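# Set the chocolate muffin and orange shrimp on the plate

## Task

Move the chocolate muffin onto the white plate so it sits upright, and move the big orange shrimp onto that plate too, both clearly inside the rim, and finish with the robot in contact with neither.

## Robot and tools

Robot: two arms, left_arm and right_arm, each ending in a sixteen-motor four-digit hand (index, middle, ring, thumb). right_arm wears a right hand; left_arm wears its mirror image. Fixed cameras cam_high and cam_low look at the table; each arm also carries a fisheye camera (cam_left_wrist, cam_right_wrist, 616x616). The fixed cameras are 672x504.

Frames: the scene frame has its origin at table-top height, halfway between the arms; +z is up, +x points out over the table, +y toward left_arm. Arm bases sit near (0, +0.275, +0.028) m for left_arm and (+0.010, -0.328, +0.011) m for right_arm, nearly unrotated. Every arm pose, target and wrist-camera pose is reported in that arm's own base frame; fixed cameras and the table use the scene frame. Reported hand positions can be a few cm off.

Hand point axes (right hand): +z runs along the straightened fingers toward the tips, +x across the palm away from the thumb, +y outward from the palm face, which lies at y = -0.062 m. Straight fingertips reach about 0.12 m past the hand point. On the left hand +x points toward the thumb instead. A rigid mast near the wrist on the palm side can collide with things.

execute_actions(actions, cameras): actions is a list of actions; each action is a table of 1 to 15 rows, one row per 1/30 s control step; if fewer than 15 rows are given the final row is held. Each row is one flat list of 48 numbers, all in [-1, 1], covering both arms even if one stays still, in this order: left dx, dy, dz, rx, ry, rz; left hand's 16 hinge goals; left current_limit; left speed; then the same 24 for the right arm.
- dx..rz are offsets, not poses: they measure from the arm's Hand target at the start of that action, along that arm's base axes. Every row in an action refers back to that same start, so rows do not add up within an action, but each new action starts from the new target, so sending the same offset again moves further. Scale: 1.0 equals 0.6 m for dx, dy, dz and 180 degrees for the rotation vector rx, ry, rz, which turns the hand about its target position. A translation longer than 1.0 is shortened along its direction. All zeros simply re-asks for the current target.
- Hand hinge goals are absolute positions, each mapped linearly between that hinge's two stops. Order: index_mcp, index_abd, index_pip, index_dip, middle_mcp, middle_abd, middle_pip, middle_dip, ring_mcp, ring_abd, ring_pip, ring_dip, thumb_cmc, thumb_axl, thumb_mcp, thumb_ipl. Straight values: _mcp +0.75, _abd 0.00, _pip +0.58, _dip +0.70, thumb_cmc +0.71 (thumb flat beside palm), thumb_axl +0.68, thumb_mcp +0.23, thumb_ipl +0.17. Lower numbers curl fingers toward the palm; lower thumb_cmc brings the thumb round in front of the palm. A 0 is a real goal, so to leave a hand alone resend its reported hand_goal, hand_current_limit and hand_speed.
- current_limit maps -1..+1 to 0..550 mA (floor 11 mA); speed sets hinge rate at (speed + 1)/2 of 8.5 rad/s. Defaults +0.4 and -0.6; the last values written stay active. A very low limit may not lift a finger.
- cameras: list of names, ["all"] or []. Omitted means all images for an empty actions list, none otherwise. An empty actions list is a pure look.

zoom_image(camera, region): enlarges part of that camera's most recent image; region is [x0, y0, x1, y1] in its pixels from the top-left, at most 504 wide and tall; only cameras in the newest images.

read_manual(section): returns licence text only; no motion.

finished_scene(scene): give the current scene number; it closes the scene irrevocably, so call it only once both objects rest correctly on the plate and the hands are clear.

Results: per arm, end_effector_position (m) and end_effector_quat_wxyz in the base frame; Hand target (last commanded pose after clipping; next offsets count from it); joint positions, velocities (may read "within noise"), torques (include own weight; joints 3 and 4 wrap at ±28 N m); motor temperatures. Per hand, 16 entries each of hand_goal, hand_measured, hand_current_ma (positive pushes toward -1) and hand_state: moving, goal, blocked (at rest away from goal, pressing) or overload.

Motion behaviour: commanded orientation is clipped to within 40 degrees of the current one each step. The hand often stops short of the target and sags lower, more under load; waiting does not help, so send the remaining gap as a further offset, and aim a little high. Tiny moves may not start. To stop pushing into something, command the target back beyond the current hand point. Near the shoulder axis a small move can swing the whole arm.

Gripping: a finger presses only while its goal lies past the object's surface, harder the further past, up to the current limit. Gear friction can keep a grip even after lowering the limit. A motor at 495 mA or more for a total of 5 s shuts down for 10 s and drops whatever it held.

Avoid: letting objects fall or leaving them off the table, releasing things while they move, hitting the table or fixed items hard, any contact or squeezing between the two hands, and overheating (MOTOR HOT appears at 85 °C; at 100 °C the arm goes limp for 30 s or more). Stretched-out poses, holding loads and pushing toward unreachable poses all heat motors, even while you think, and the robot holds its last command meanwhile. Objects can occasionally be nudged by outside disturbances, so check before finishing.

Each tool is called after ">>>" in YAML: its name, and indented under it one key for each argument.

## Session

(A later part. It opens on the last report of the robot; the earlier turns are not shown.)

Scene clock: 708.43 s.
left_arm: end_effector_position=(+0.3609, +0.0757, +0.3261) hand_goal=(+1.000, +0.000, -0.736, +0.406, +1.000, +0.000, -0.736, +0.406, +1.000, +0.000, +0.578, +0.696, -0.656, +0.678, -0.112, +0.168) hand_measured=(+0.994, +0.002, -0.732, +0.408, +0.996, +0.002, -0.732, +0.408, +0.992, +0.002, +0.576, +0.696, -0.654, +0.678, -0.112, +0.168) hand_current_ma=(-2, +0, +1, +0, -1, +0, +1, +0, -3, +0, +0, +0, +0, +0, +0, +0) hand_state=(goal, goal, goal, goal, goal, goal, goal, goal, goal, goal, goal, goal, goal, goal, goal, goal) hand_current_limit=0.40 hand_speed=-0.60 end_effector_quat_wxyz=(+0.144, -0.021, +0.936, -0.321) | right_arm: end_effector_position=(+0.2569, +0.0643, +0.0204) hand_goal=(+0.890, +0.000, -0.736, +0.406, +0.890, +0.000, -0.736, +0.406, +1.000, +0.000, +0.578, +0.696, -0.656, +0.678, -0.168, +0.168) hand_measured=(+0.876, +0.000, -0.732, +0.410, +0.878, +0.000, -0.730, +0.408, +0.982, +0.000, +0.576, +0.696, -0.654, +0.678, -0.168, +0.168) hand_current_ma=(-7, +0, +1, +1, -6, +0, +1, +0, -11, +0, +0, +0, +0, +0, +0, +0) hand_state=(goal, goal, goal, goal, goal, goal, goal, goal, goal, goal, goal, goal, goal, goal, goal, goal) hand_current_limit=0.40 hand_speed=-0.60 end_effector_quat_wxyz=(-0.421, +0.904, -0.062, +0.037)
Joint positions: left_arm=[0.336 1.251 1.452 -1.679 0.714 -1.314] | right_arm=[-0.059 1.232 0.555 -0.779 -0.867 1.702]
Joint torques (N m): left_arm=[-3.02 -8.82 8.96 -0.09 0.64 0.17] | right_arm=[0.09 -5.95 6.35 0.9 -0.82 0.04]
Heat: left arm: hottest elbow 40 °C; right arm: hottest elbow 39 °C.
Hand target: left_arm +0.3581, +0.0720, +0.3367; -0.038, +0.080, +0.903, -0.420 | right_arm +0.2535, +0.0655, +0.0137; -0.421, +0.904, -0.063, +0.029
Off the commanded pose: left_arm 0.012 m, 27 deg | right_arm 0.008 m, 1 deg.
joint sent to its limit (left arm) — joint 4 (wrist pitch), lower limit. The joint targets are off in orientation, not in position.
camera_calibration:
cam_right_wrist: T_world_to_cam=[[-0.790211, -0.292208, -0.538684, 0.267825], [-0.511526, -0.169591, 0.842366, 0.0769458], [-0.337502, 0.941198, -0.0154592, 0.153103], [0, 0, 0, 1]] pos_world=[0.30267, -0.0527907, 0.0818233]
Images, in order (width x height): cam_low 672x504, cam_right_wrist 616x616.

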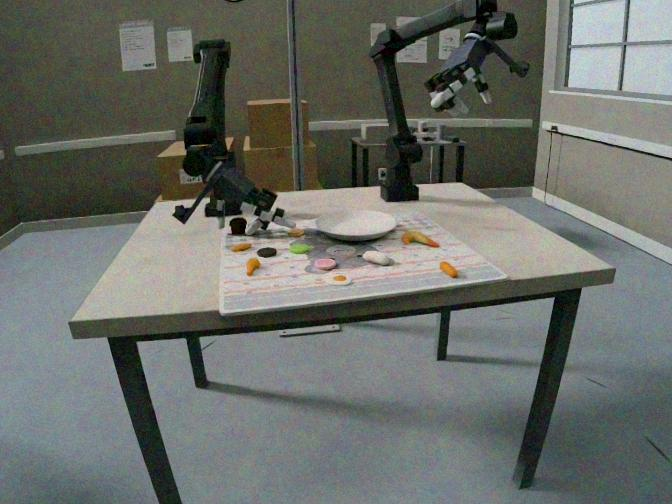

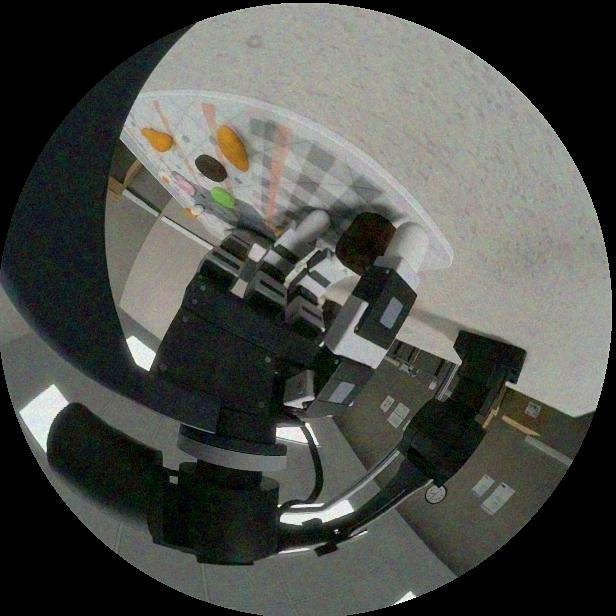

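>>> execute_actions:
  actions:
    - [[0,0,0,0,0,0,1,0,-0.737,0.406,1,0,-0.737,0.406,1,0,0.577,0.696,-0.657,0.677,-0.112,0.168,0.4,-0.6,0,0,0,0,0,0,0.72,0,-0.737,0.406,0.72,0,-0.737,0.406,1,0,0.577,0.696,-0.657,0.677,-0.225,0.168,0.3,-0.85]]
    - [[0,0,0,0,0,0,1,0,-0.737,0.406,1,0,-0.737,0.406,1,0,0.577,0.696,-0.657,0.677,-0.112,0.168,0.4,-0.6,0,0,0,0,0,0,0.65,0,-0.737,0.406,0.65,0,-0.737,0.406,1,0,0.577,0.696,-0.657,0.677,-0.27,0.168,0.3,-0.85]]
    - [[0,0,0,0,0,0,1,0,-0.737,0.406,1,0,-0.737,0.406,1,0,0.577,0.696,-0.657,0.677,-0.112,0.168,0.4,-0.6,0,0,0,0,0,0,0.58,0,-0.737,0.406,0.58,0,-0.737,0.406,1,0,0.577,0.696,-0.657,0.677,-0.31,0.168,0.3,-0.85]]
  cameras: ["cam_right_wrist","cam_low"]

>>> zoom_image:
  camera: "cam_low"
  region: [180, 150, 310, 260]

>>> zoom_image:
  camera: "cam_right_wrist"
  region: [260, 140, 480, 340]

Scene clock: 726.13 s.
left_arm: end_effector_position=(+0.3609, +0.0757, +0.3261) hand_goal=(+1.000, +0.000, -0.736, +0.406, +1.000, +0.000, -0.736, +0.406, +1.000, +0.000, +0.578, +0.696, -0.656, +0.678, -0.112, +0.168) hand_measured=(+0.994, +0.002, -0.732, +0.408, +0.996, +0.002, -0.732, +0.408, +0.992, +0.002, +0.576, +0.696, -0.654, +0.678, -0.112, +0.168) hand_current_ma=(-2, +0, +1, +0, -1, +0, +1, +0, -3, +0, +0, +0, +0, +0, +0, +0) hand_state=(goal, goal, goal, goal, goal, goal, goal, goal, goal, goal, goal, goal, goal, goal, goal, goal) hand_current_limit=0.40 hand_speed=-0.60 end_effector_quat_wxyz=(+0.144, -0.021, +0.936, -0.321) | right_arm: end_effector_position=(+0.2570, +0.0646, +0.0205) hand_goal=(+0.580, +0.000, -0.736, +0.406, +0.580, +0.000, -0.736, +0.406, +1.000, +0.000, +0.578, +0.696, -0.656, +0.678, -0.310, +0.168) hand_measured=(+0.696, +0.000, -0.706, +0.418, +0.580, +0.000, -0.730, +0.408, +0.982, +0.000, +0.576, +0.696, -0.672, +0.670, -0.218, +0.188) hand_current_ma=(+291, +0, +25, +5, +0, +0, +1, +0, -11, +0, +0, +0, -9, -4, +272, +20) hand_state=(blocked, goal, blocked, goal, goal, goal, goal, goal, goal, goal, goal, goal, goal, goal, blocked, goal) hand_current_limit=0.30 hand_speed=-0.85 end_effector_quat_wxyz=(-0.422, +0.904, -0.062, +0.037)
Joint positions: left_arm=[0.336 1.251 1.452 -1.679 0.714 -1.314] | right_arm=[-0.059 1.232 0.555 -0.778 -0.868 1.702]
Joint torques (N m): left_arm=[-2.96 -8.88 8.95 -0.05 0.64 0.16] | right_arm=[0.09 -5.89 6.38 0.95 -0.74 0.03]
Heat: left arm: hottest elbow 39 °C; right arm: hottest elbow 39 °C.
Hand target: left_arm +0.3581, +0.0720, +0.3367; -0.038, +0.080, +0.903, -0.420 | right_arm +0.2535, +0.0655, +0.0137; -0.421, +0.904, -0.063, +0.029
Off the commanded pose: left_arm 0.012 m, 27 deg | right_arm 0.008 m, 1 deg.
joint sent to its limit (left arm) — joint 4 (wrist pitch), lower limit. The joint targets are off in orientation, not in position.
camera_calibration:
cam_right_wrist: T_world_to_cam=[[-0.789896, -0.291501, -0.539528, 0.26789], [-0.511952, -0.170877, 0.841847, 0.0772027], [-0.337592, 0.941184, -0.0142601, 0.15297], [0, 0, 0, 1]] pos_world=[0.302771, -0.0526902, 0.0817226]
Images, in order (width x height): cam_low 672x504, cam_right_wrist 616x616.

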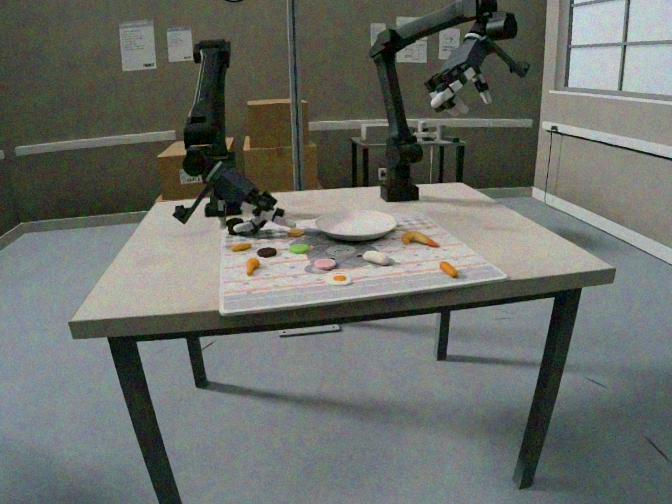

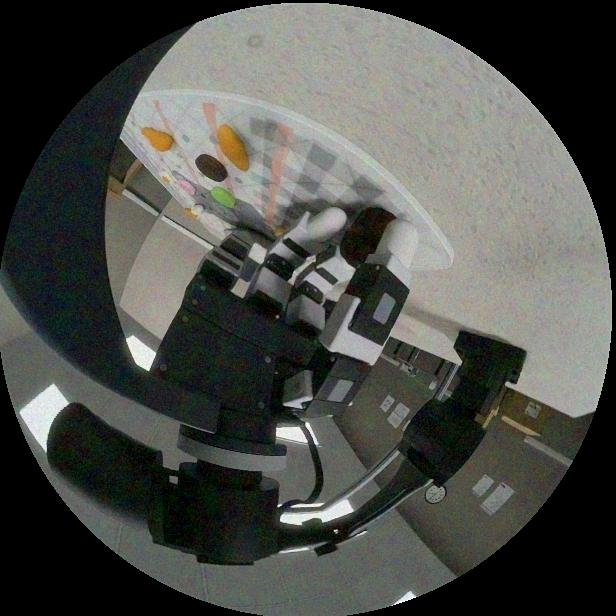

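Scaled by 3.877 from the camera's 672x504 image, which has a finer 960x720 frame.

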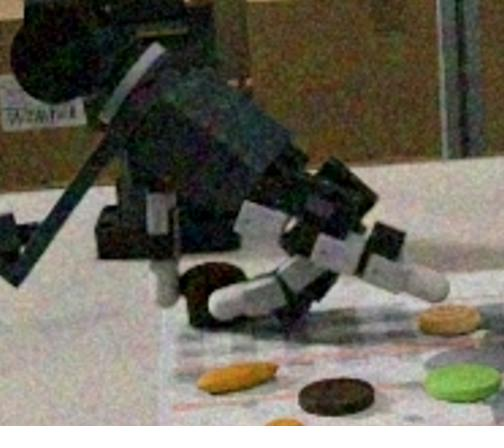

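Scaled by 2.291 from the camera's 616x616 image, which has a finer 880x880 frame.

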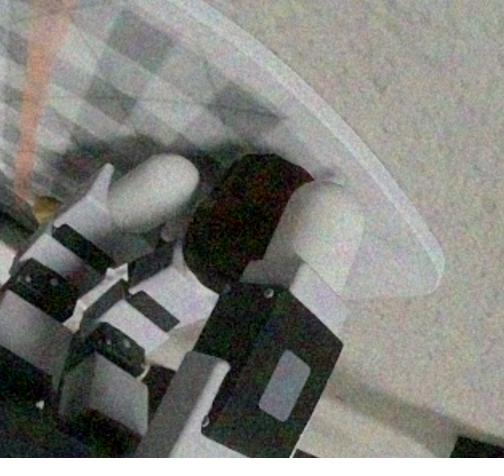

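>>> execute_actions:
  actions:
    - [[0,0,0,0,0,0,1,0,-0.737,0.406,1,0,-0.737,0.406,1,0,0.577,0.696,-0.657,0.677,-0.112,0.168,0.4,-0.6,0,0,0,0,0,0,0.87,0,-0.737,0.406,0.87,0,-0.737,0.406,1,0,0.577,0.696,-0.657,0.677,-0.15,0.168,0.3,-0.85]]
    - [[0,0,0,0,0,0,1,0,-0.737,0.406,1,0,-0.737,0.406,1,0,0.577,0.696,-0.657,0.677,-0.112,0.168,0.4,-0.6,0,0,0.01,0.0274,-0.0043,0,0.87,0,-0.737,0.406,0.87,0,-0.737,0.406,1,0,0.577,0.696,-0.657,0.677,-0.15,0.168,0.3,-0.85]]
  cameras: ["cam_right_wrist","cam_low"]

>>> zoom_image:
  camera: "cam_low"
  region: [180, 150, 310, 260]

>>> zoom_image:
  camera: "cam_right_wrist"
  region: [260, 140, 480, 340]

Scene clock: 767.17 s.
left_arm: end_effector_position=(+0.3609, +0.0757, +0.3261) hand_goal=(+1.000, +0.000, -0.736, +0.406, +1.000, +0.000, -0.736, +0.406, +1.000, +0.000, +0.578, +0.696, -0.656, +0.678, -0.112, +0.168) hand_measured=(+0.994, +0.002, -0.732, +0.408, +0.996, +0.002, -0.732, +0.408, +0.992, +0.002, +0.576, +0.696, -0.654, +0.678, -0.112, +0.168) hand_current_ma=(-2, +0, +1, +0, -1, +0, +1, +0, -3, +0, +0, +0, +0, +0, +0, +0) hand_state=(goal, goal, goal, goal, goal, goal, goal, goal, goal, goal, goal, goal, goal, goal, goal, goal) hand_current_limit=0.40 hand_speed=-0.60 end_effector_quat_wxyz=(+0.144, -0.021, +0.936, -0.321) | right_arm: end_effector_position=(+0.2573, +0.0664, +0.0245) hand_goal=(+0.870, +0.000, -0.736, +0.406, +0.870, +0.000, -0.736, +0.406, +1.000, +0.000, +0.578, +0.696, -0.656, +0.678, -0.150, +0.168) hand_measured=(+0.856, +0.000, -0.732, +0.410, +0.856, +0.000, -0.730, +0.408, +0.982, +0.000, +0.576, +0.696, -0.658, +0.676, -0.152, +0.170) hand_current_ma=(-8, +0, +1, +1, -7, +0, +1, +0, -11, +0, +0, +0, +0, +0, +0, +0) hand_state=(goal, goal, goal, goal, goal, goal, goal, goal, goal, goal, goal, goal, goal, goal, goal, goal) hand_current_limit=0.30 hand_speed=-0.85 end_effector_quat_wxyz=(-0.459, +0.886, -0.057, +0.042)
Joint positions: left_arm=[0.336 1.251 1.452 -1.679 0.714 -1.314] | right_arm=[-0.106 1.244 0.555 -0.811 -0.956 1.631]
Joint torques (N m): left_arm=[-2.96 -8.76 8.95 -0.08 0.63 0.16] | right_arm=[-0.62 -5.89 6.71 0.06 -0.97 -0.05]
Heat: left arm: hottest elbow 39 °C; right arm: hottest elbow 38 °C.
Hand target: left_arm +0.3581, +0.0720, +0.3367; -0.038, +0.080, +0.903, -0.420 | right_arm +0.2535, +0.0654, +0.0197; -0.460, +0.885, -0.062, +0.033
Off the commanded pose: left_arm 0.012 m, 27 deg | right_arm 0.006 m, 1 deg.
joint sent to its limit (left arm) — joint 4 (wrist pitch), lower limit. The joint targets are off in orientation, not in position.
camera_calibration:
cam_right_wrist: T_world_to_cam=[[-0.777583, -0.249885, -0.576994, 0.265837], [-0.527179, -0.241055, 0.814847, 0.0835427], [-0.342705, 0.93779, 0.0557065, 0.151232], [0, 0, 0, 1]] pos_world=[0.302581, -0.0552571, 0.0768874]
Images, in order (width x height): cam_low 672x504, cam_right_wrist 616x616.

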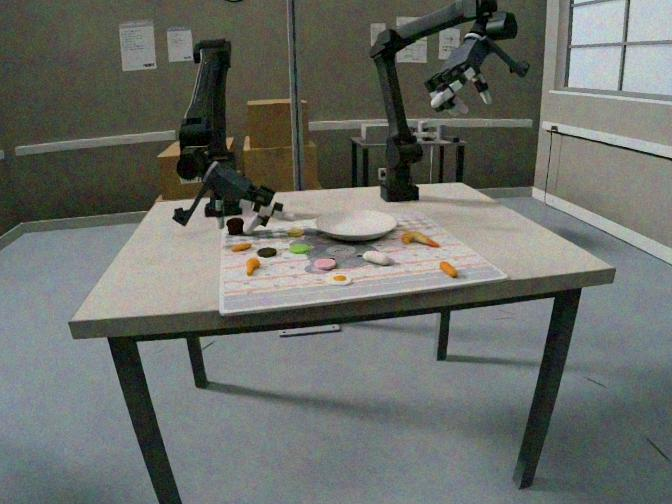

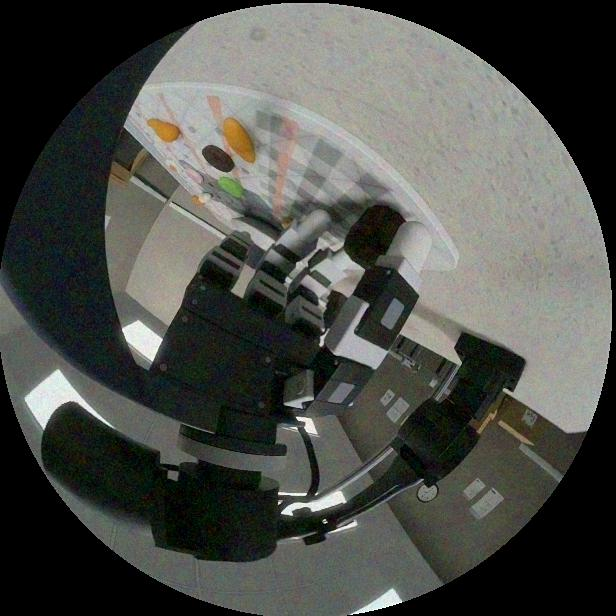

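Scaled by 3.877 from the camera's 672x504 image, which has a finer 960x720 frame.

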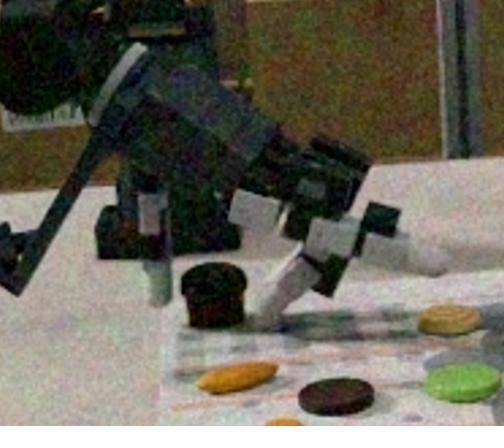

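Scaled by 2.291 from the camera's 616x616 image, which has a finer 880x880 frame.

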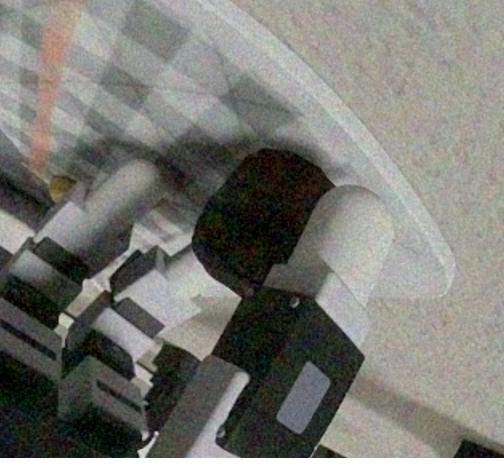

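>>> execute_actions:
  actions:
    - [[0,0,0,0,0,0,1,0,-0.737,0.406,1,0,-0.737,0.406,1,0,0.577,0.696,-0.657,0.677,-0.112,0.168,0.4,-0.6,0.0025,-0.022,0,0,0,0,0.87,0,-0.737,0.406,0.87,0,-0.737,0.406,1,0,0.577,0.696,-0.657,0.677,-0.15,0.168,0.3,-0.85]]
    - [[0,0,0,0,0,0,1,0,-0.737,0.406,1,0,-0.737,0.406,1,0,0.577,0.696,-0.657,0.677,-0.112,0.168,0.4,-0.6,0,0,0,0,0,0,0.77,0,-0.737,0.406,0.77,0,-0.737,0.406,1,0,0.577,0.696,-0.657,0.677,-0.22,0.168,0.3,-0.85]]
    - [[0,0,0,0,0,0,1,0,-0.737,0.406,1,0,-0.737,0.406,1,0,0.577,0.696,-0.657,0.677,-0.112,0.168,0.4,-0.6,0,0,0,0,0,0,0.7,0,-0.737,0.406,0.7,0,-0.737,0.406,1,0,0.577,0.696,-0.657,0.677,-0.22,0.168,0.3,-0.85]]
  cameras: ["cam_right_wrist","cam_low"]

>>> zoom_image:
  camera: "cam_low"
  region: [180, 150, 310, 260]

>>> zoom_image:
  camera: "cam_right_wrist"
  region: [260, 140, 480, 340]

Scene clock: 799.27 s.
left_arm: end_effector_position=(+0.3609, +0.0757, +0.3261) hand_goal=(+1.000, +0.000, -0.736, +0.406, +1.000, +0.000, -0.736, +0.406, +1.000, +0.000, +0.578, +0.696, -0.656, +0.678, -0.112, +0.168) hand_measured=(+0.994, +0.002, -0.732, +0.408, +0.996, +0.002, -0.732, +0.408, +0.992, +0.002, +0.576, +0.696, -0.654, +0.678, -0.112, +0.168) hand_current_ma=(-2, +0, +1, +0, -1, +0, +1, +0, -3, +0, +0, +0, +0, +0, +0, +0) hand_state=(goal, goal, goal, goal, goal, goal, goal, goal, goal, goal, goal, goal, goal, goal, goal, goal) hand_current_limit=0.40 hand_speed=-0.60 end_effector_quat_wxyz=(+0.144, -0.021, +0.936, -0.321) | right_arm: end_effector_position=(+0.2489, +0.0548, +0.0189) hand_goal=(+0.700, +0.000, -0.736, +0.406, +0.700, +0.000, -0.736, +0.406, +1.000, +0.000, +0.578, +0.696, -0.656, +0.678, -0.220, +0.168) hand_measured=(+0.698, +0.000, -0.732, +0.410, +0.698, +0.000, -0.730, +0.408, +0.984, +0.000, +0.576, +0.696, -0.658, +0.676, -0.218, +0.170) hand_current_ma=(+0, +0, +1, +1, +0, +0, +1, +0, -11, +0, +0, +0, +0, +0, +1, +0) hand_state=(goal, goal, goal, goal, goal, goal, goal, goal, goal, goal, goal, goal, goal, goal, goal, goal) hand_current_limit=0.30 hand_speed=-0.85 end_effector_quat_wxyz=(-0.460, +0.885, -0.061, +0.033)
Joint positions: left_arm=[0.336 1.251 1.452 -1.679 0.714 -1.314] | right_arm=[-0.154 1.268 0.555 -0.876 -0.958 1.546]
Joint torques (N m): left_arm=[-3.02 -8.82 8.95 -0.08 0.64 0.16] | right_arm=[-0.73 -5.95 7.95 -0.14 -0.87 -0.05]
Heat: left arm: hottest elbow 39 °C; right arm: hottest elbow 38 °C.
Hand target: left_arm +0.3581, +0.0720, +0.3367; -0.038, +0.080, +0.903, -0.420 | right_arm +0.2550, +0.0523, +0.0197; -0.460, +0.885, -0.062, +0.033
Off the commanded pose: left_arm 0.012 m, 27 deg | right_arm 0.007 m, 0 deg.
joint sent to its limit (left arm) — joint 4 (wrist pitch), lower limit. The joint targets are off in orientation, not in position.
camera_calibration:
cam_right_wrist: T_world_to_cam=[[-0.78889, -0.248221, -0.562173, 0.25566], [-0.510582, -0.244342, 0.82438, 0.0767091], [-0.341991, 0.937381, 0.0660216, 0.159123], [0, 0, 0, 1]] pos_world=[0.295273, -0.0669554, 0.0699822]
Images, in order (width x height): cam_low 672x504, cam_right_wrist 616x616.

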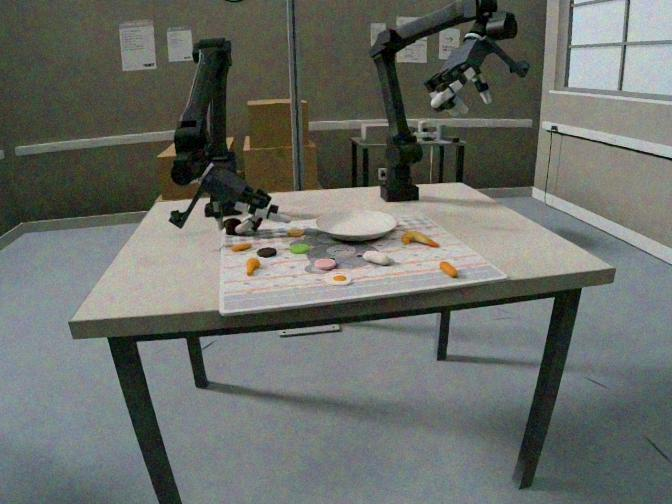

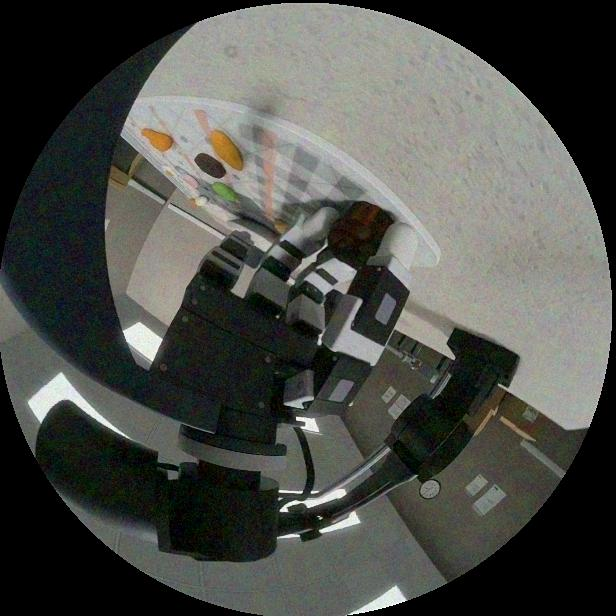

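Scaled by 3.877 from the camera's 672x504 image, which has a finer 960x720 frame.

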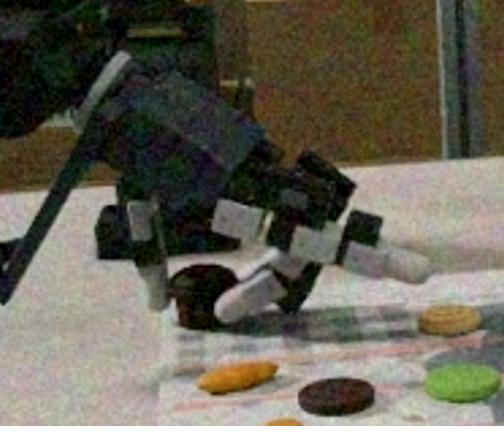

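Scaled by 2.291 from the camera's 616x616 image, which has a finer 880x880 frame.

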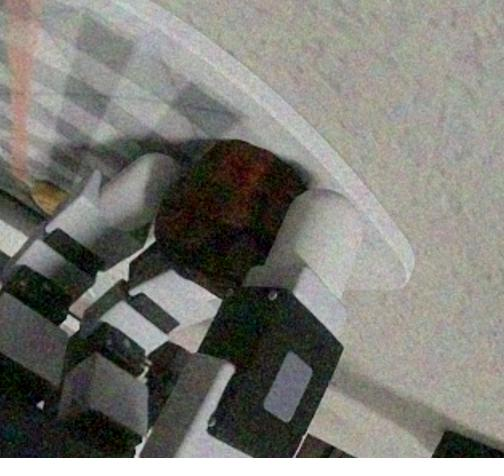

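>>> execute_actions:
  actions:
    - [[0,0,0,0,0,0,1,0,-0.737,0.406,1,0,-0.737,0.406,1,0,0.577,0.696,-0.657,0.677,-0.112,0.168,0.4,-0.6,0,0,0.003,0,0,0,0.83,0,-0.737,0.406,0.83,0,-0.737,0.406,1,0,0.577,0.696,-0.657,0.677,-0.17,0.168,0.3,-0.7]]
    - [[0,0,0,0,0,0,1,0,-0.737,0.406,1,0,-0.737,0.406,1,0,0.577,0.696,-0.657,0.677,-0.112,0.168,0.4,-0.6,0.016,0,0.003,0,0,0,0.83,0,-0.737,0.406,0.83,0,-0.737,0.406,1,0,0.577,0.696,-0.657,0.677,-0.17,0.168,0.3,-0.85]]
  cameras: ["cam_right_wrist","cam_low"]

>>> zoom_image:
  camera: "cam_right_wrist"
  region: [260, 140, 480, 340]

Scene clock: 826.83 s.
left_arm: end_effector_position=(+0.3609, +0.0757, +0.3261) hand_goal=(+1.000, +0.000, -0.736, +0.406, +1.000, +0.000, -0.736, +0.406, +1.000, +0.000, +0.578, +0.696, -0.656, +0.678, -0.112, +0.168) hand_measured=(+0.994, +0.002, -0.732, +0.408, +0.996, +0.002, -0.732, +0.408, +0.992, +0.002, +0.576, +0.696, -0.654, +0.678, -0.112, +0.168) hand_current_ma=(-2, +0, +1, +0, -1, +0, +1, +0, -3, +0, +0, +0, +0, +0, +0, +0) hand_state=(goal, goal, goal, goal, goal, goal, goal, goal, goal, goal, goal, goal, goal, goal, goal, goal) hand_current_limit=0.40 hand_speed=-0.60 end_effector_quat_wxyz=(+0.144, -0.021, +0.936, -0.321) | right_arm: end_effector_position=(+0.2455, +0.0553, +0.0156) hand_goal=(+0.830, +0.000, -0.736, +0.406, +0.830, +0.000, -0.736, +0.406, +1.000, +0.000, +0.578, +0.696, -0.656, +0.678, -0.170, +0.168) hand_measured=(+0.814, +0.000, -0.732, +0.410, +0.816, +0.000, -0.730, +0.408, +0.984, +0.000, +0.576, +0.696, -0.658, +0.676, -0.172, +0.170) hand_current_ma=(-9, +0, +1, +1, -8, +0, +1, +0, -11, +0, +0, +0, +0, +0, +0, +0) hand_state=(goal, goal, goal, goal, goal, goal, goal, goal, goal, goal, goal, goal, goal, goal, goal, goal) hand_current_limit=0.30 hand_speed=-0.85 end_effector_quat_wxyz=(-0.461, +0.885, -0.066, +0.023)
Joint positions: left_arm=[0.336 1.251 1.452 -1.679 0.714 -1.314] | right_arm=[-0.154 1.284 0.555 -0.883 -0.958 1.545]
Joint torques (N m): left_arm=[-2.96 -8.88 8.96 -0.05 0.64 0.17] | right_arm=[-0.32 -5.95 9.72 0.02 -0.89 0.05]
Heat: left arm: hottest elbow 39 °C; right arm: hottest elbow 38 °C.
Hand target: left_arm +0.3581, +0.0720, +0.3367; -0.038, +0.080, +0.903, -0.420 | right_arm +0.2646, +0.0523, +0.0233; -0.460, +0.885, -0.062, +0.033
Off the commanded pose: left_arm 0.012 m, 27 deg | right_arm 0.021 m, 1 deg.
joint sent to its limit (left arm) — joint 4 (wrist pitch), lower limit. The joint targets are off in orientation, not in position.
camera_calibration:
cam_right_wrist: T_world_to_cam=[[-0.801017, -0.246486, -0.545543, 0.253931], [-0.492291, -0.247299, 0.834562, 0.0733113], [-0.34062, 0.937063, 0.0767481, 0.157272], [0, 0, 0, 1]] pos_world=[0.293064, -0.066654, 0.065277]
Images, in order (width x height): cam_low 672x504, cam_right_wrist 616x616.

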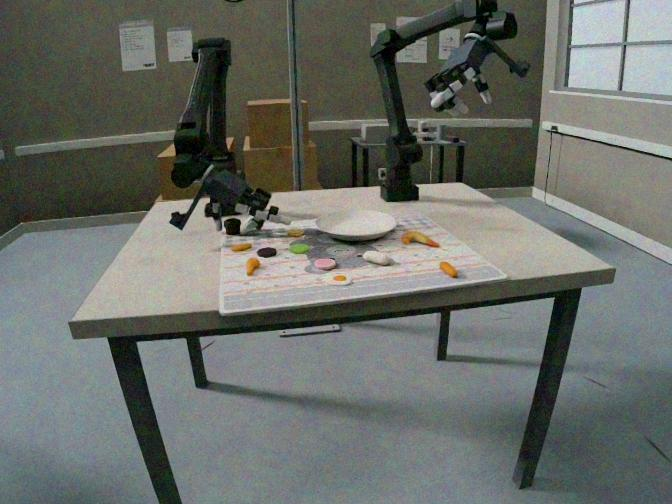

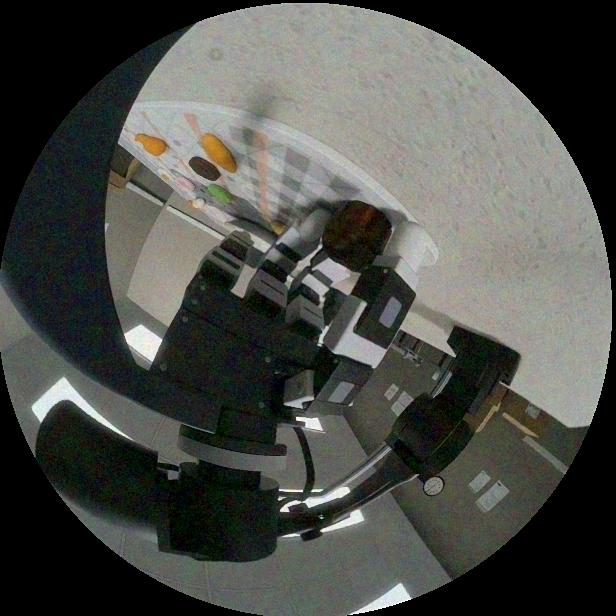

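Scaled by 2.291 from the camera's 616x616 image, which has a finer 880x880 frame.

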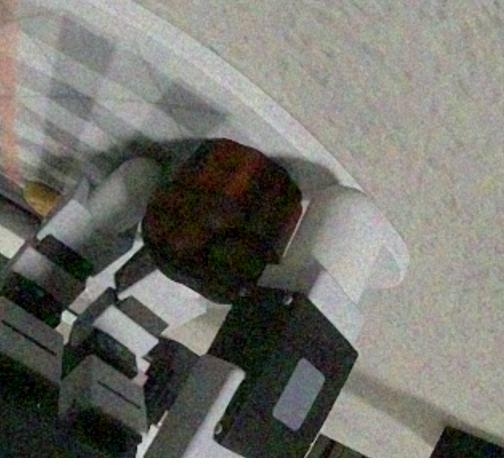

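>>> execute_actions:
  actions:
    - [[0,0,0,0,0,0,1,0,-0.737,0.406,1,0,-0.737,0.406,1,0,0.577,0.696,-0.657,0.677,-0.112,0.168,0.4,-0.6,0.005,0,0.01,0,0,0,0.83,0,-0.737,0.406,0.83,0,-0.737,0.406,1,0,0.577,0.696,-0.657,0.677,-0.17,0.168,0.3,-0.85]]
  cameras: []

Scene clock: 834.30 s.
left_arm: end_effector_position=(+0.3609, +0.0757, +0.3261) hand_goal=(+1.000, +0.000, -0.736, +0.406, +1.000, +0.000, -0.736, +0.406, +1.000, +0.000, +0.578, +0.696, -0.656, +0.678, -0.112, +0.168) hand_measured=(+0.994, +0.002, -0.732, +0.408, +0.996, +0.002, -0.732, +0.408, +0.992, +0.002, +0.576, +0.696, -0.654, +0.678, -0.112, +0.168) hand_current_ma=(-2, +0, +1, +0, -1, +0, +1, +0, -3, +0, +0, +0, +0, +0, +0, +0) hand_state=(goal, goal, goal, goal, goal, goal, goal, goal, goal, goal, goal, goal, goal, goal, goal, goal) hand_current_limit=0.40 hand_speed=-0.60 end_effector_quat_wxyz=(+0.144, -0.021, +0.936, -0.321) | right_arm: end_effector_position=(+0.2483, +0.0549, +0.0194) hand_goal=(+0.830, +0.000, -0.736, +0.406, +0.830, +0.000, -0.736, +0.406, +1.000, +0.000, +0.578, +0.696, -0.656, +0.678, -0.170, +0.168) hand_measured=(+0.814, +0.000, -0.732, +0.410, +0.816, +0.000, -0.730, +0.408, +0.984, +0.000, +0.576, +0.696, -0.658, +0.676, -0.172, +0.170) hand_current_ma=(-9, +0, +1, +1, -8, +0, +1, +0, -11, +0, +0, +0, +0, +0, +0, +0) hand_state=(goal, goal, goal, goal, goal, goal, goal, goal, goal, goal, goal, goal, goal, goal, goal, goal) hand_current_limit=0.30 hand_speed=-0.85 end_effector_quat_wxyz=(-0.461, +0.885, -0.067, +0.022)
Joint positions: left_arm=[0.336 1.251 1.452 -1.679 0.714 -1.314] | right_arm=[-0.154 1.284 0.568 -0.897 -0.958 1.545]
Joint torques (N m): left_arm=[-3.02 -8.76 8.95 -0.06 0.63 0.15] | right_arm=[-0.15 -6.59 9.88 -0.18 -0.9 0.09]
Heat: left arm: hottest elbow 39 °C; right arm: hottest elbow 39 °C.
Hand target: left_arm +0.3581, +0.0720, +0.3367; -0.038, +0.080, +0.903, -0.420 | right_arm +0.2675, +0.0523, +0.0293; -0.460, +0.885, -0.062, +0.033
Off the commanded pose: left_arm 0.012 m, 27 deg | right_arm 0.022 m, 1 deg.
joint sent to its limit (left arm) — joint 4 (wrist pitch), lower limit. The joint targets are off in orientation, not in position.
No camera images: "cameras" was empty.

>>> execute_actions:
  actions:
    - [[0,0,0,0,0,0,1,0,-0.737,0.406,1,0,-0.737,0.406,1,0,0.577,0.696,-0.657,0.677,-0.112,0.168,0.4,-0.6,0.01,0,0.01,0,0,0,0.83,0,-0.737,0.406,0.83,0,-0.737,0.406,1,0,0.577,0.696,-0.657,0.677,-0.17,0.168,0.3,-0.85]]
  cameras: ["cam_right_wrist","cam_low"]

>>> zoom_image:
  camera: "cam_right_wrist"
  region: [260, 140, 480, 340]

>>> zoom_image:
  camera: "cam_low"
  region: [180, 150, 310, 260]

Scene clock: 846.40 s.
left_arm: end_effector_position=(+0.3609, +0.0757, +0.3261) hand_goal=(+1.000, +0.000, -0.736, +0.406, +1.000, +0.000, -0.736, +0.406, +1.000, +0.000, +0.578, +0.696, -0.656, +0.678, -0.112, +0.168) hand_measured=(+0.994, +0.002, -0.732, +0.408, +0.996, +0.002, -0.732, +0.408, +0.992, +0.002, +0.576, +0.696, -0.654, +0.678, -0.112, +0.168) hand_current_ma=(-2, +0, +1, +0, -1, +0, +1, +0, -3, +0, +0, +0, +0, +0, +0, +0) hand_state=(goal, goal, goal, goal, goal, goal, goal, goal, goal, goal, goal, goal, goal, goal, goal, goal) hand_current_limit=0.40 hand_speed=-0.60 end_effector_quat_wxyz=(+0.144, -0.021, +0.936, -0.321) | right_arm: end_effector_position=(+0.2555, +0.0538, +0.0258) hand_goal=(+0.830, +0.000, -0.736, +0.406, +0.830, +0.000, -0.736, +0.406, +1.000, +0.000, +0.578, +0.696, -0.656, +0.678, -0.170, +0.168) hand_measured=(+0.814, +0.000, -0.732, +0.410, +0.816, +0.000, -0.730, +0.408, +0.984, +0.000, +0.576, +0.696, -0.658, +0.676, -0.172, +0.170) hand_current_ma=(-9, +0, +1, +1, -8, +0, +1, +0, -11, +0, +0, +0, +0, +0, +0, +0) hand_state=(goal, goal, goal, goal, goal, goal, goal, goal, goal, goal, goal, goal, goal, goal, goal, goal) hand_current_limit=0.30 hand_speed=-0.85 end_effector_quat_wxyz=(-0.460, +0.885, -0.066, +0.025)
Joint positions: left_arm=[0.336 1.251 1.452 -1.679 0.714 -1.314] | right_arm=[-0.154 1.284 0.59 -0.913 -0.958 1.546]
Joint torques (N m): left_arm=[-2.96 -8.76 8.92 -0.1 0.63 0.16] | right_arm=[0.09 -6.65 9.98 -0.17 -0.9 0.12]
Heat: left arm: hottest elbow 39 °C; right arm: hottest elbow 40 °C.
Hand target: left_arm +0.3581, +0.0720, +0.3367; -0.038, +0.080, +0.903, -0.420 | right_arm +0.2735, +0.0523, +0.0353; -0.460, +0.885, -0.062, +0.033
Off the commanded pose: left_arm 0.012 m, 27 deg | right_arm 0.020 m, 1 deg.
joint sent to its limit (left arm) — joint 4 (wrist pitch), lower limit. The joint targets are off in orientation, not in position.
camera_calibration:
cam_right_wrist: T_world_to_cam=[[-0.798756, -0.246416, -0.548879, 0.266499], [-0.49611, -0.246371, 0.832572, 0.0703567], [-0.340387, 0.937326, 0.0745407, 0.161265], [0, 0, 0, 1]] pos_world=[0.302665, -0.0681544, 0.075678]
Images, in order (width x height): cam_low 672x504, cam_right_wrist 616x616.

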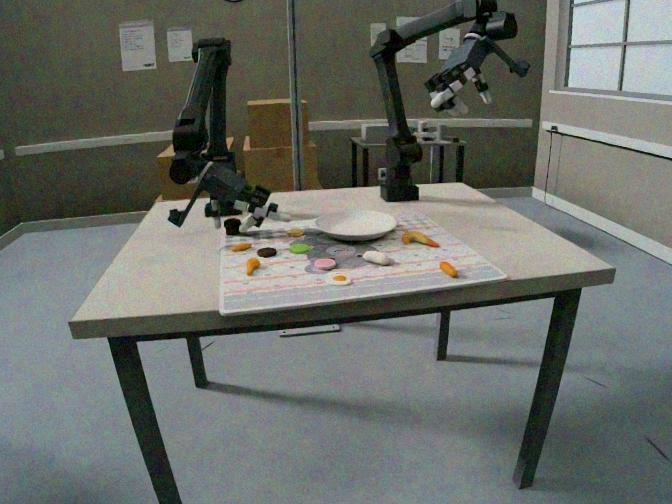

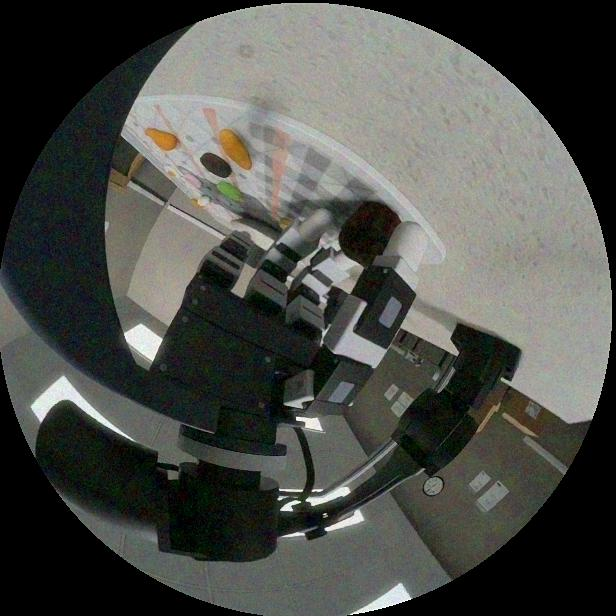

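Scaled by 2.291 from the camera's 616x616 image, which has a finer 880x880 frame.

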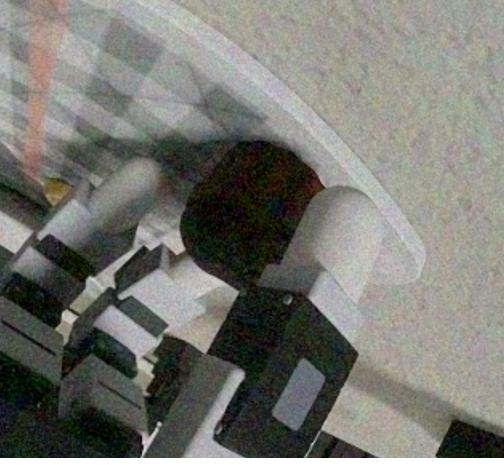

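Scaled by 3.877 from the camera's 672x504 image, which has a finer 960x720 frame.

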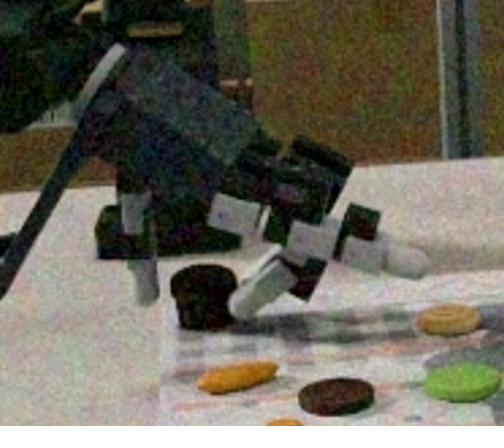

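>>> execute_actions:
  actions:
    - [[0,0,0,0,0,0,1,0,-0.737,0.406,1,0,-0.737,0.406,1,0,0.577,0.696,-0.657,0.677,-0.112,0.168,0.4,-0.6,0,0,0,0,0,0,0.71,0,-0.737,0.406,0.71,0,-0.737,0.406,1,0,0.577,0.696,-0.657,0.677,-0.21,0.168,0.3,-0.85]]
    - [[0,0,0,0,0,0,1,0,-0.737,0.406,1,0,-0.737,0.406,1,0,0.577,0.696,-0.657,0.677,-0.112,0.168,0.4,-0.6,0,0,0,0,0,0,0.64,0,-0.737,0.406,0.64,0,-0.737,0.406,1,0,0.577,0.696,-0.657,0.677,-0.25,0.168,0.3,-0.85]]
  cameras: ["cam_right_wrist","cam_low"]

>>> zoom_image:
  camera: "cam_right_wrist"
  region: [260, 140, 480, 340]

>>> zoom_image:
  camera: "cam_low"
  region: [180, 150, 310, 260]

Scene clock: 860.90 s.
left_arm: end_effector_position=(+0.3609, +0.0757, +0.3261) hand_goal=(+1.000, +0.000, -0.736, +0.406, +1.000, +0.000, -0.736, +0.406, +1.000, +0.000, +0.578, +0.696, -0.656, +0.678, -0.112, +0.168) hand_measured=(+0.994, +0.002, -0.732, +0.408, +0.996, +0.002, -0.732, +0.408, +0.992, +0.002, +0.576, +0.696, -0.654, +0.678, -0.112, +0.168) hand_current_ma=(-2, +0, +1, +0, -1, +0, +1, +0, -3, +0, +0, +0, +0, +0, +0, +0) hand_state=(goal, goal, goal, goal, goal, goal, goal, goal, goal, goal, goal, goal, goal, goal, goal, goal) hand_current_limit=0.40 hand_speed=-0.60 end_effector_quat_wxyz=(+0.144, -0.021, +0.936, -0.321) | right_arm: end_effector_position=(+0.2555, +0.0538, +0.0258) hand_goal=(+0.640, +0.000, -0.736, +0.406, +0.640, +0.000, -0.736, +0.406, +1.000, +0.000, +0.578, +0.696, -0.656, +0.678, -0.250, +0.168) hand_measured=(+0.698, +0.000, -0.720, +0.412, +0.638, +0.000, -0.730, +0.408, +0.984, +0.000, +0.576, +0.696, -0.662, +0.676, -0.202, +0.178) hand_current_ma=(+89, +0, +9, +1, +0, +0, +1, +0, -11, +0, +0, +0, -2, -1, +86, +7) hand_state=(blocked, goal, goal, goal, goal, goal, goal, goal, goal, goal, goal, goal, goal, goal, blocked, goal) hand_current_limit=0.30 hand_speed=-0.85 end_effector_quat_wxyz=(-0.460, +0.885, -0.066, +0.025)
Joint positions: left_arm=[0.336 1.251 1.452 -1.679 0.714 -1.314] | right_arm=[-0.154 1.284 0.59 -0.913 -0.958 1.546]
Joint torques (N m): left_arm=[-3.02 -8.82 8.92 -0.06 0.63 0.16] | right_arm=[0.09 -6.59 9.99 -0.17 -0.89 0.12]
Heat: left arm: hottest elbow 39 °C; right arm: hottest elbow 40 °C.
Hand target: left_arm +0.3581, +0.0720, +0.3367; -0.038, +0.080, +0.903, -0.420 | right_arm +0.2735, +0.0523, +0.0353; -0.460, +0.885, -0.062, +0.033
Off the commanded pose: left_arm 0.012 m, 27 deg | right_arm 0.020 m, 1 deg.
joint sent to its limit (left arm) — joint 4 (wrist pitch), lower limit. The joint targets are off in orientation, not in position.
camera_calibration:
cam_right_wrist: T_world_to_cam=[[-0.798756, -0.246416, -0.548879, 0.266499], [-0.49611, -0.246371, 0.832572, 0.0703567], [-0.340387, 0.937326, 0.0745407, 0.161265], [0, 0, 0, 1]] pos_world=[0.302665, -0.0681544, 0.075678]
Images, in order (width x height): cam_low 672x504, cam_right_wrist 616x616.

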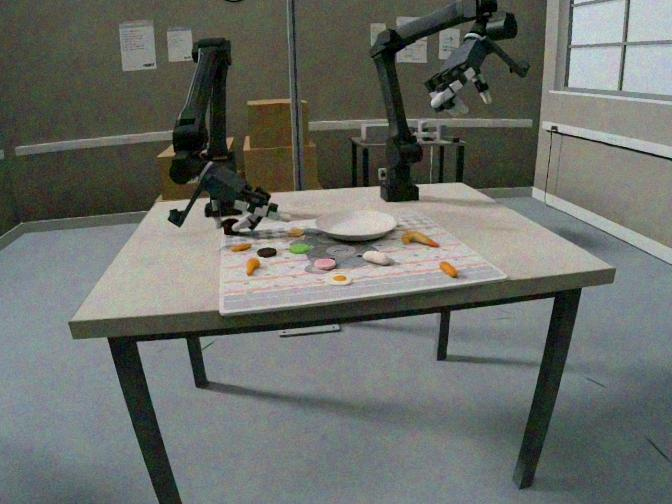

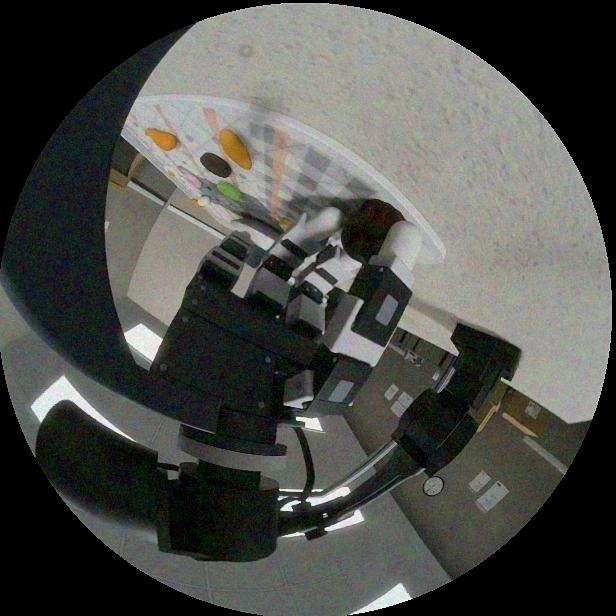

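Scaled by 2.291 from the camera's 616x616 image, which has a finer 880x880 frame.

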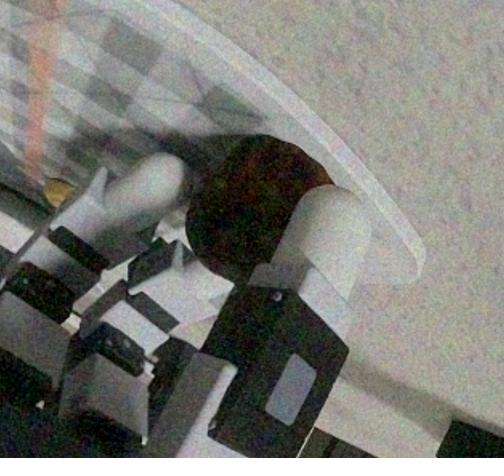

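Scaled by 3.877 from the camera's 672x504 image, which has a finer 960x720 frame.

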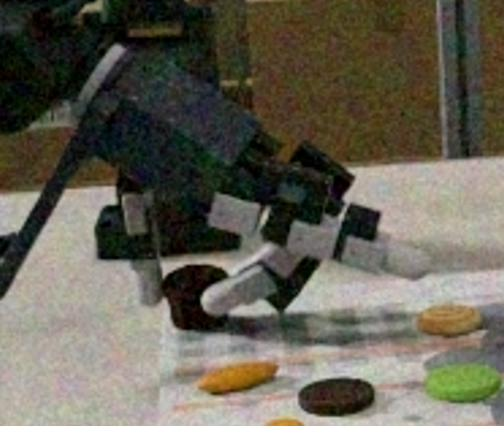

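>>> execute_actions:
  actions:
    - [[0,0,0,0,0,0,1,0,-0.737,0.406,1,0,-0.737,0.406,1,0,0.577,0.696,-0.657,0.677,-0.112,0.168,0.4,-0.6,0,0,0,0,0,0,0.5,0,-0.75,0.38,0.64,0,-0.737,0.406,1,0,0.577,0.696,-0.657,0.677,-0.37,0.14,0.3,-0.85]]
    - [[0,0,0,0,0,0,1,0,-0.737,0.406,1,0,-0.737,0.406,1,0,0.577,0.696,-0.657,0.677,-0.112,0.168,0.4,-0.6,0,0,0.02,0,0,0,0.5,0,-0.75,0.38,0.64,0,-0.737,0.406,1,0,0.577,0.696,-0.657,0.677,-0.37,0.14,0.3,-0.85]]
    - [[0,0,0,0,0,0,1,0,-0.737,0.406,1,0,-0.737,0.406,1,0,0.577,0.696,-0.657,0.677,-0.112,0.168,0.4,-0.6,0,0,0.04,0,0,0,0.5,0,-0.75,0.38,0.64,0,-0.737,0.406,1,0,0.577,0.696,-0.657,0.677,-0.37,0.14,0.3,-0.85]]
  cameras: ["cam_right_wrist","cam_low"]

>>> zoom_image:
  camera: "cam_right_wrist"
  region: [260, 140, 480, 340]

>>> zoom_image:
  camera: "cam_low"
  region: [180, 150, 310, 260]

Scene clock: 894.97 s.
left_arm: end_effector_position=(+0.3609, +0.0757, +0.3261) hand_goal=(+1.000, +0.000, -0.736, +0.406, +1.000, +0.000, -0.736, +0.406, +1.000, +0.000, +0.578, +0.696, -0.656, +0.678, -0.112, +0.168) hand_measured=(+0.994, +0.002, -0.732, +0.408, +0.996, +0.002, -0.732, +0.408, +0.992, +0.002, +0.576, +0.696, -0.654, +0.678, -0.112, +0.168) hand_current_ma=(-2, +0, +1, +0, -1, +0, +1, +0, -3, +0, +0, +0, +0, +0, +0, +0) hand_state=(goal, goal, goal, goal, goal, goal, goal, goal, goal, goal, goal, goal, goal, goal, goal, goal) hand_current_limit=0.40 hand_speed=-0.60 end_effector_quat_wxyz=(+0.144, -0.021, +0.936, -0.321) | right_arm: end_effector_position=(+0.2538, +0.0541, +0.0547) hand_goal=(+0.500, +0.000, -0.750, +0.380, +0.640, +0.000, -0.736, +0.406, +1.000, +0.000, +0.578, +0.696, -0.656, +0.678, -0.370, +0.140) hand_measured=(+0.640, +0.000, -0.714, +0.406, +0.638, +0.000, -0.730, +0.408, +0.984, +0.000, +0.576, +0.696, -0.680, +0.660, -0.204, +0.178) hand_current_ma=(+357, +0, +35, +21, +0, +0, +1, +0, -11, +0, +0, +0, -19, -13, +357, +61) hand_state=(blocked, goal, blocked, blocked, goal, goal, goal, goal, goal, goal, goal, goal, blocked, goal, blocked, blocked) hand_current_limit=0.30 hand_speed=-0.85 end_effector_quat_wxyz=(-0.461, +0.884, -0.072, +0.014)
Joint positions: left_arm=[0.336 1.251 1.452 -1.679 0.714 -1.314] | right_arm=[-0.154 1.236 0.642 -1.037 -0.958 1.549]
Joint torques (N m): left_arm=[-3.02 -8.82 8.96 -0.09 0.63 0.16] | right_arm=[0.15 -8.18 10.67 -0.14 -0.9 0.11]
Heat: left arm: hottest elbow 39 °C; right arm: hottest elbow 41 °C.
Hand target: left_arm +0.3581, +0.0720, +0.3367; -0.038, +0.080, +0.903, -0.420 | right_arm +0.2736, +0.0522, +0.0713; -0.460, +0.885, -0.062, +0.033
Off the commanded pose: left_arm 0.012 m, 27 deg | right_arm 0.026 m, 2 deg.
joint sent to its limit (left arm) — joint 4 (wrist pitch), lower limit. The joint targets are off in orientation, not in position.
camera_calibration:
cam_right_wrist: T_world_to_cam=[[-0.813116, -0.243194, -0.528866, 0.283517], [-0.474618, -0.249034, 0.844227, 0.0395875], [-0.337017, 0.937464, 0.0870699, 0.156765], [0, 0, 0, 1]] pos_world=[0.302153, -0.0681529, 0.102872]
Images, in order (width x height): cam_low 672x504, cam_right_wrist 616x616.

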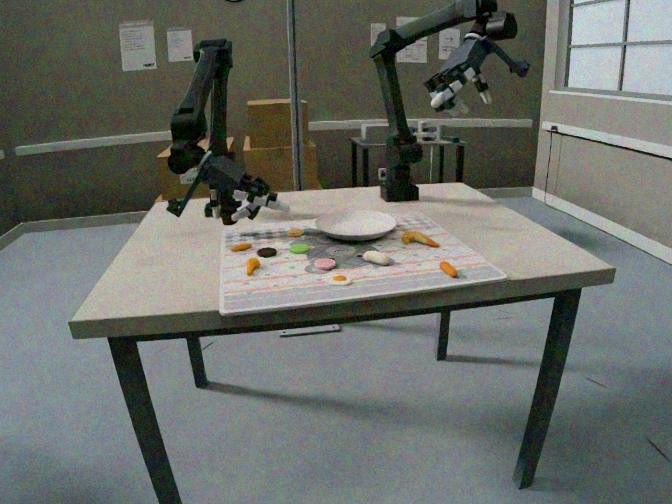

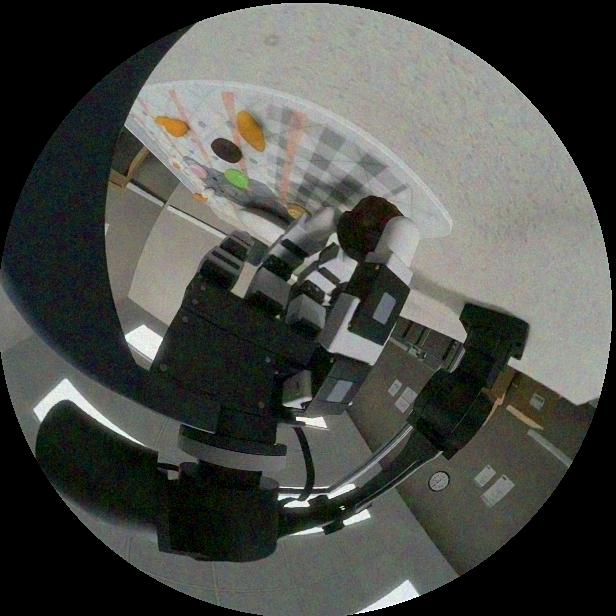

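Scaled by 2.291 from the camera's 616x616 image, which has a finer 880x880 frame.

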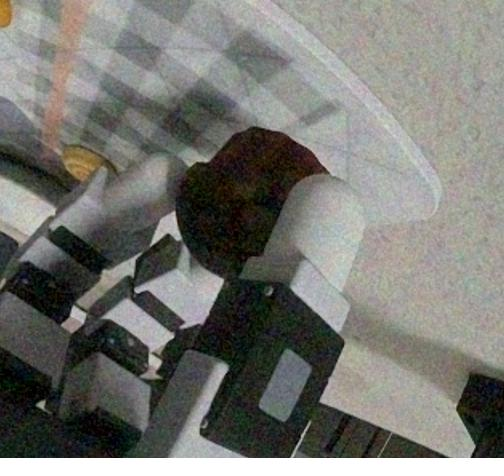

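Scaled by 3.877 from the camera's 672x504 image, which has a finer 960x720 frame.

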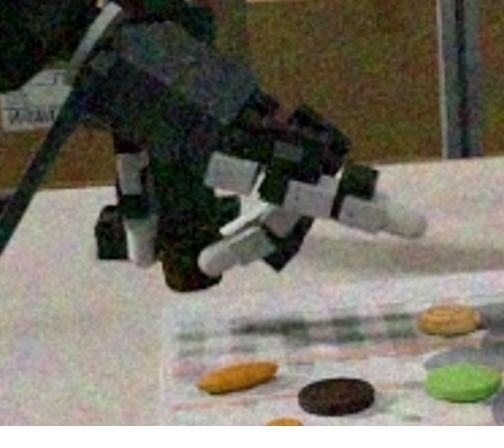

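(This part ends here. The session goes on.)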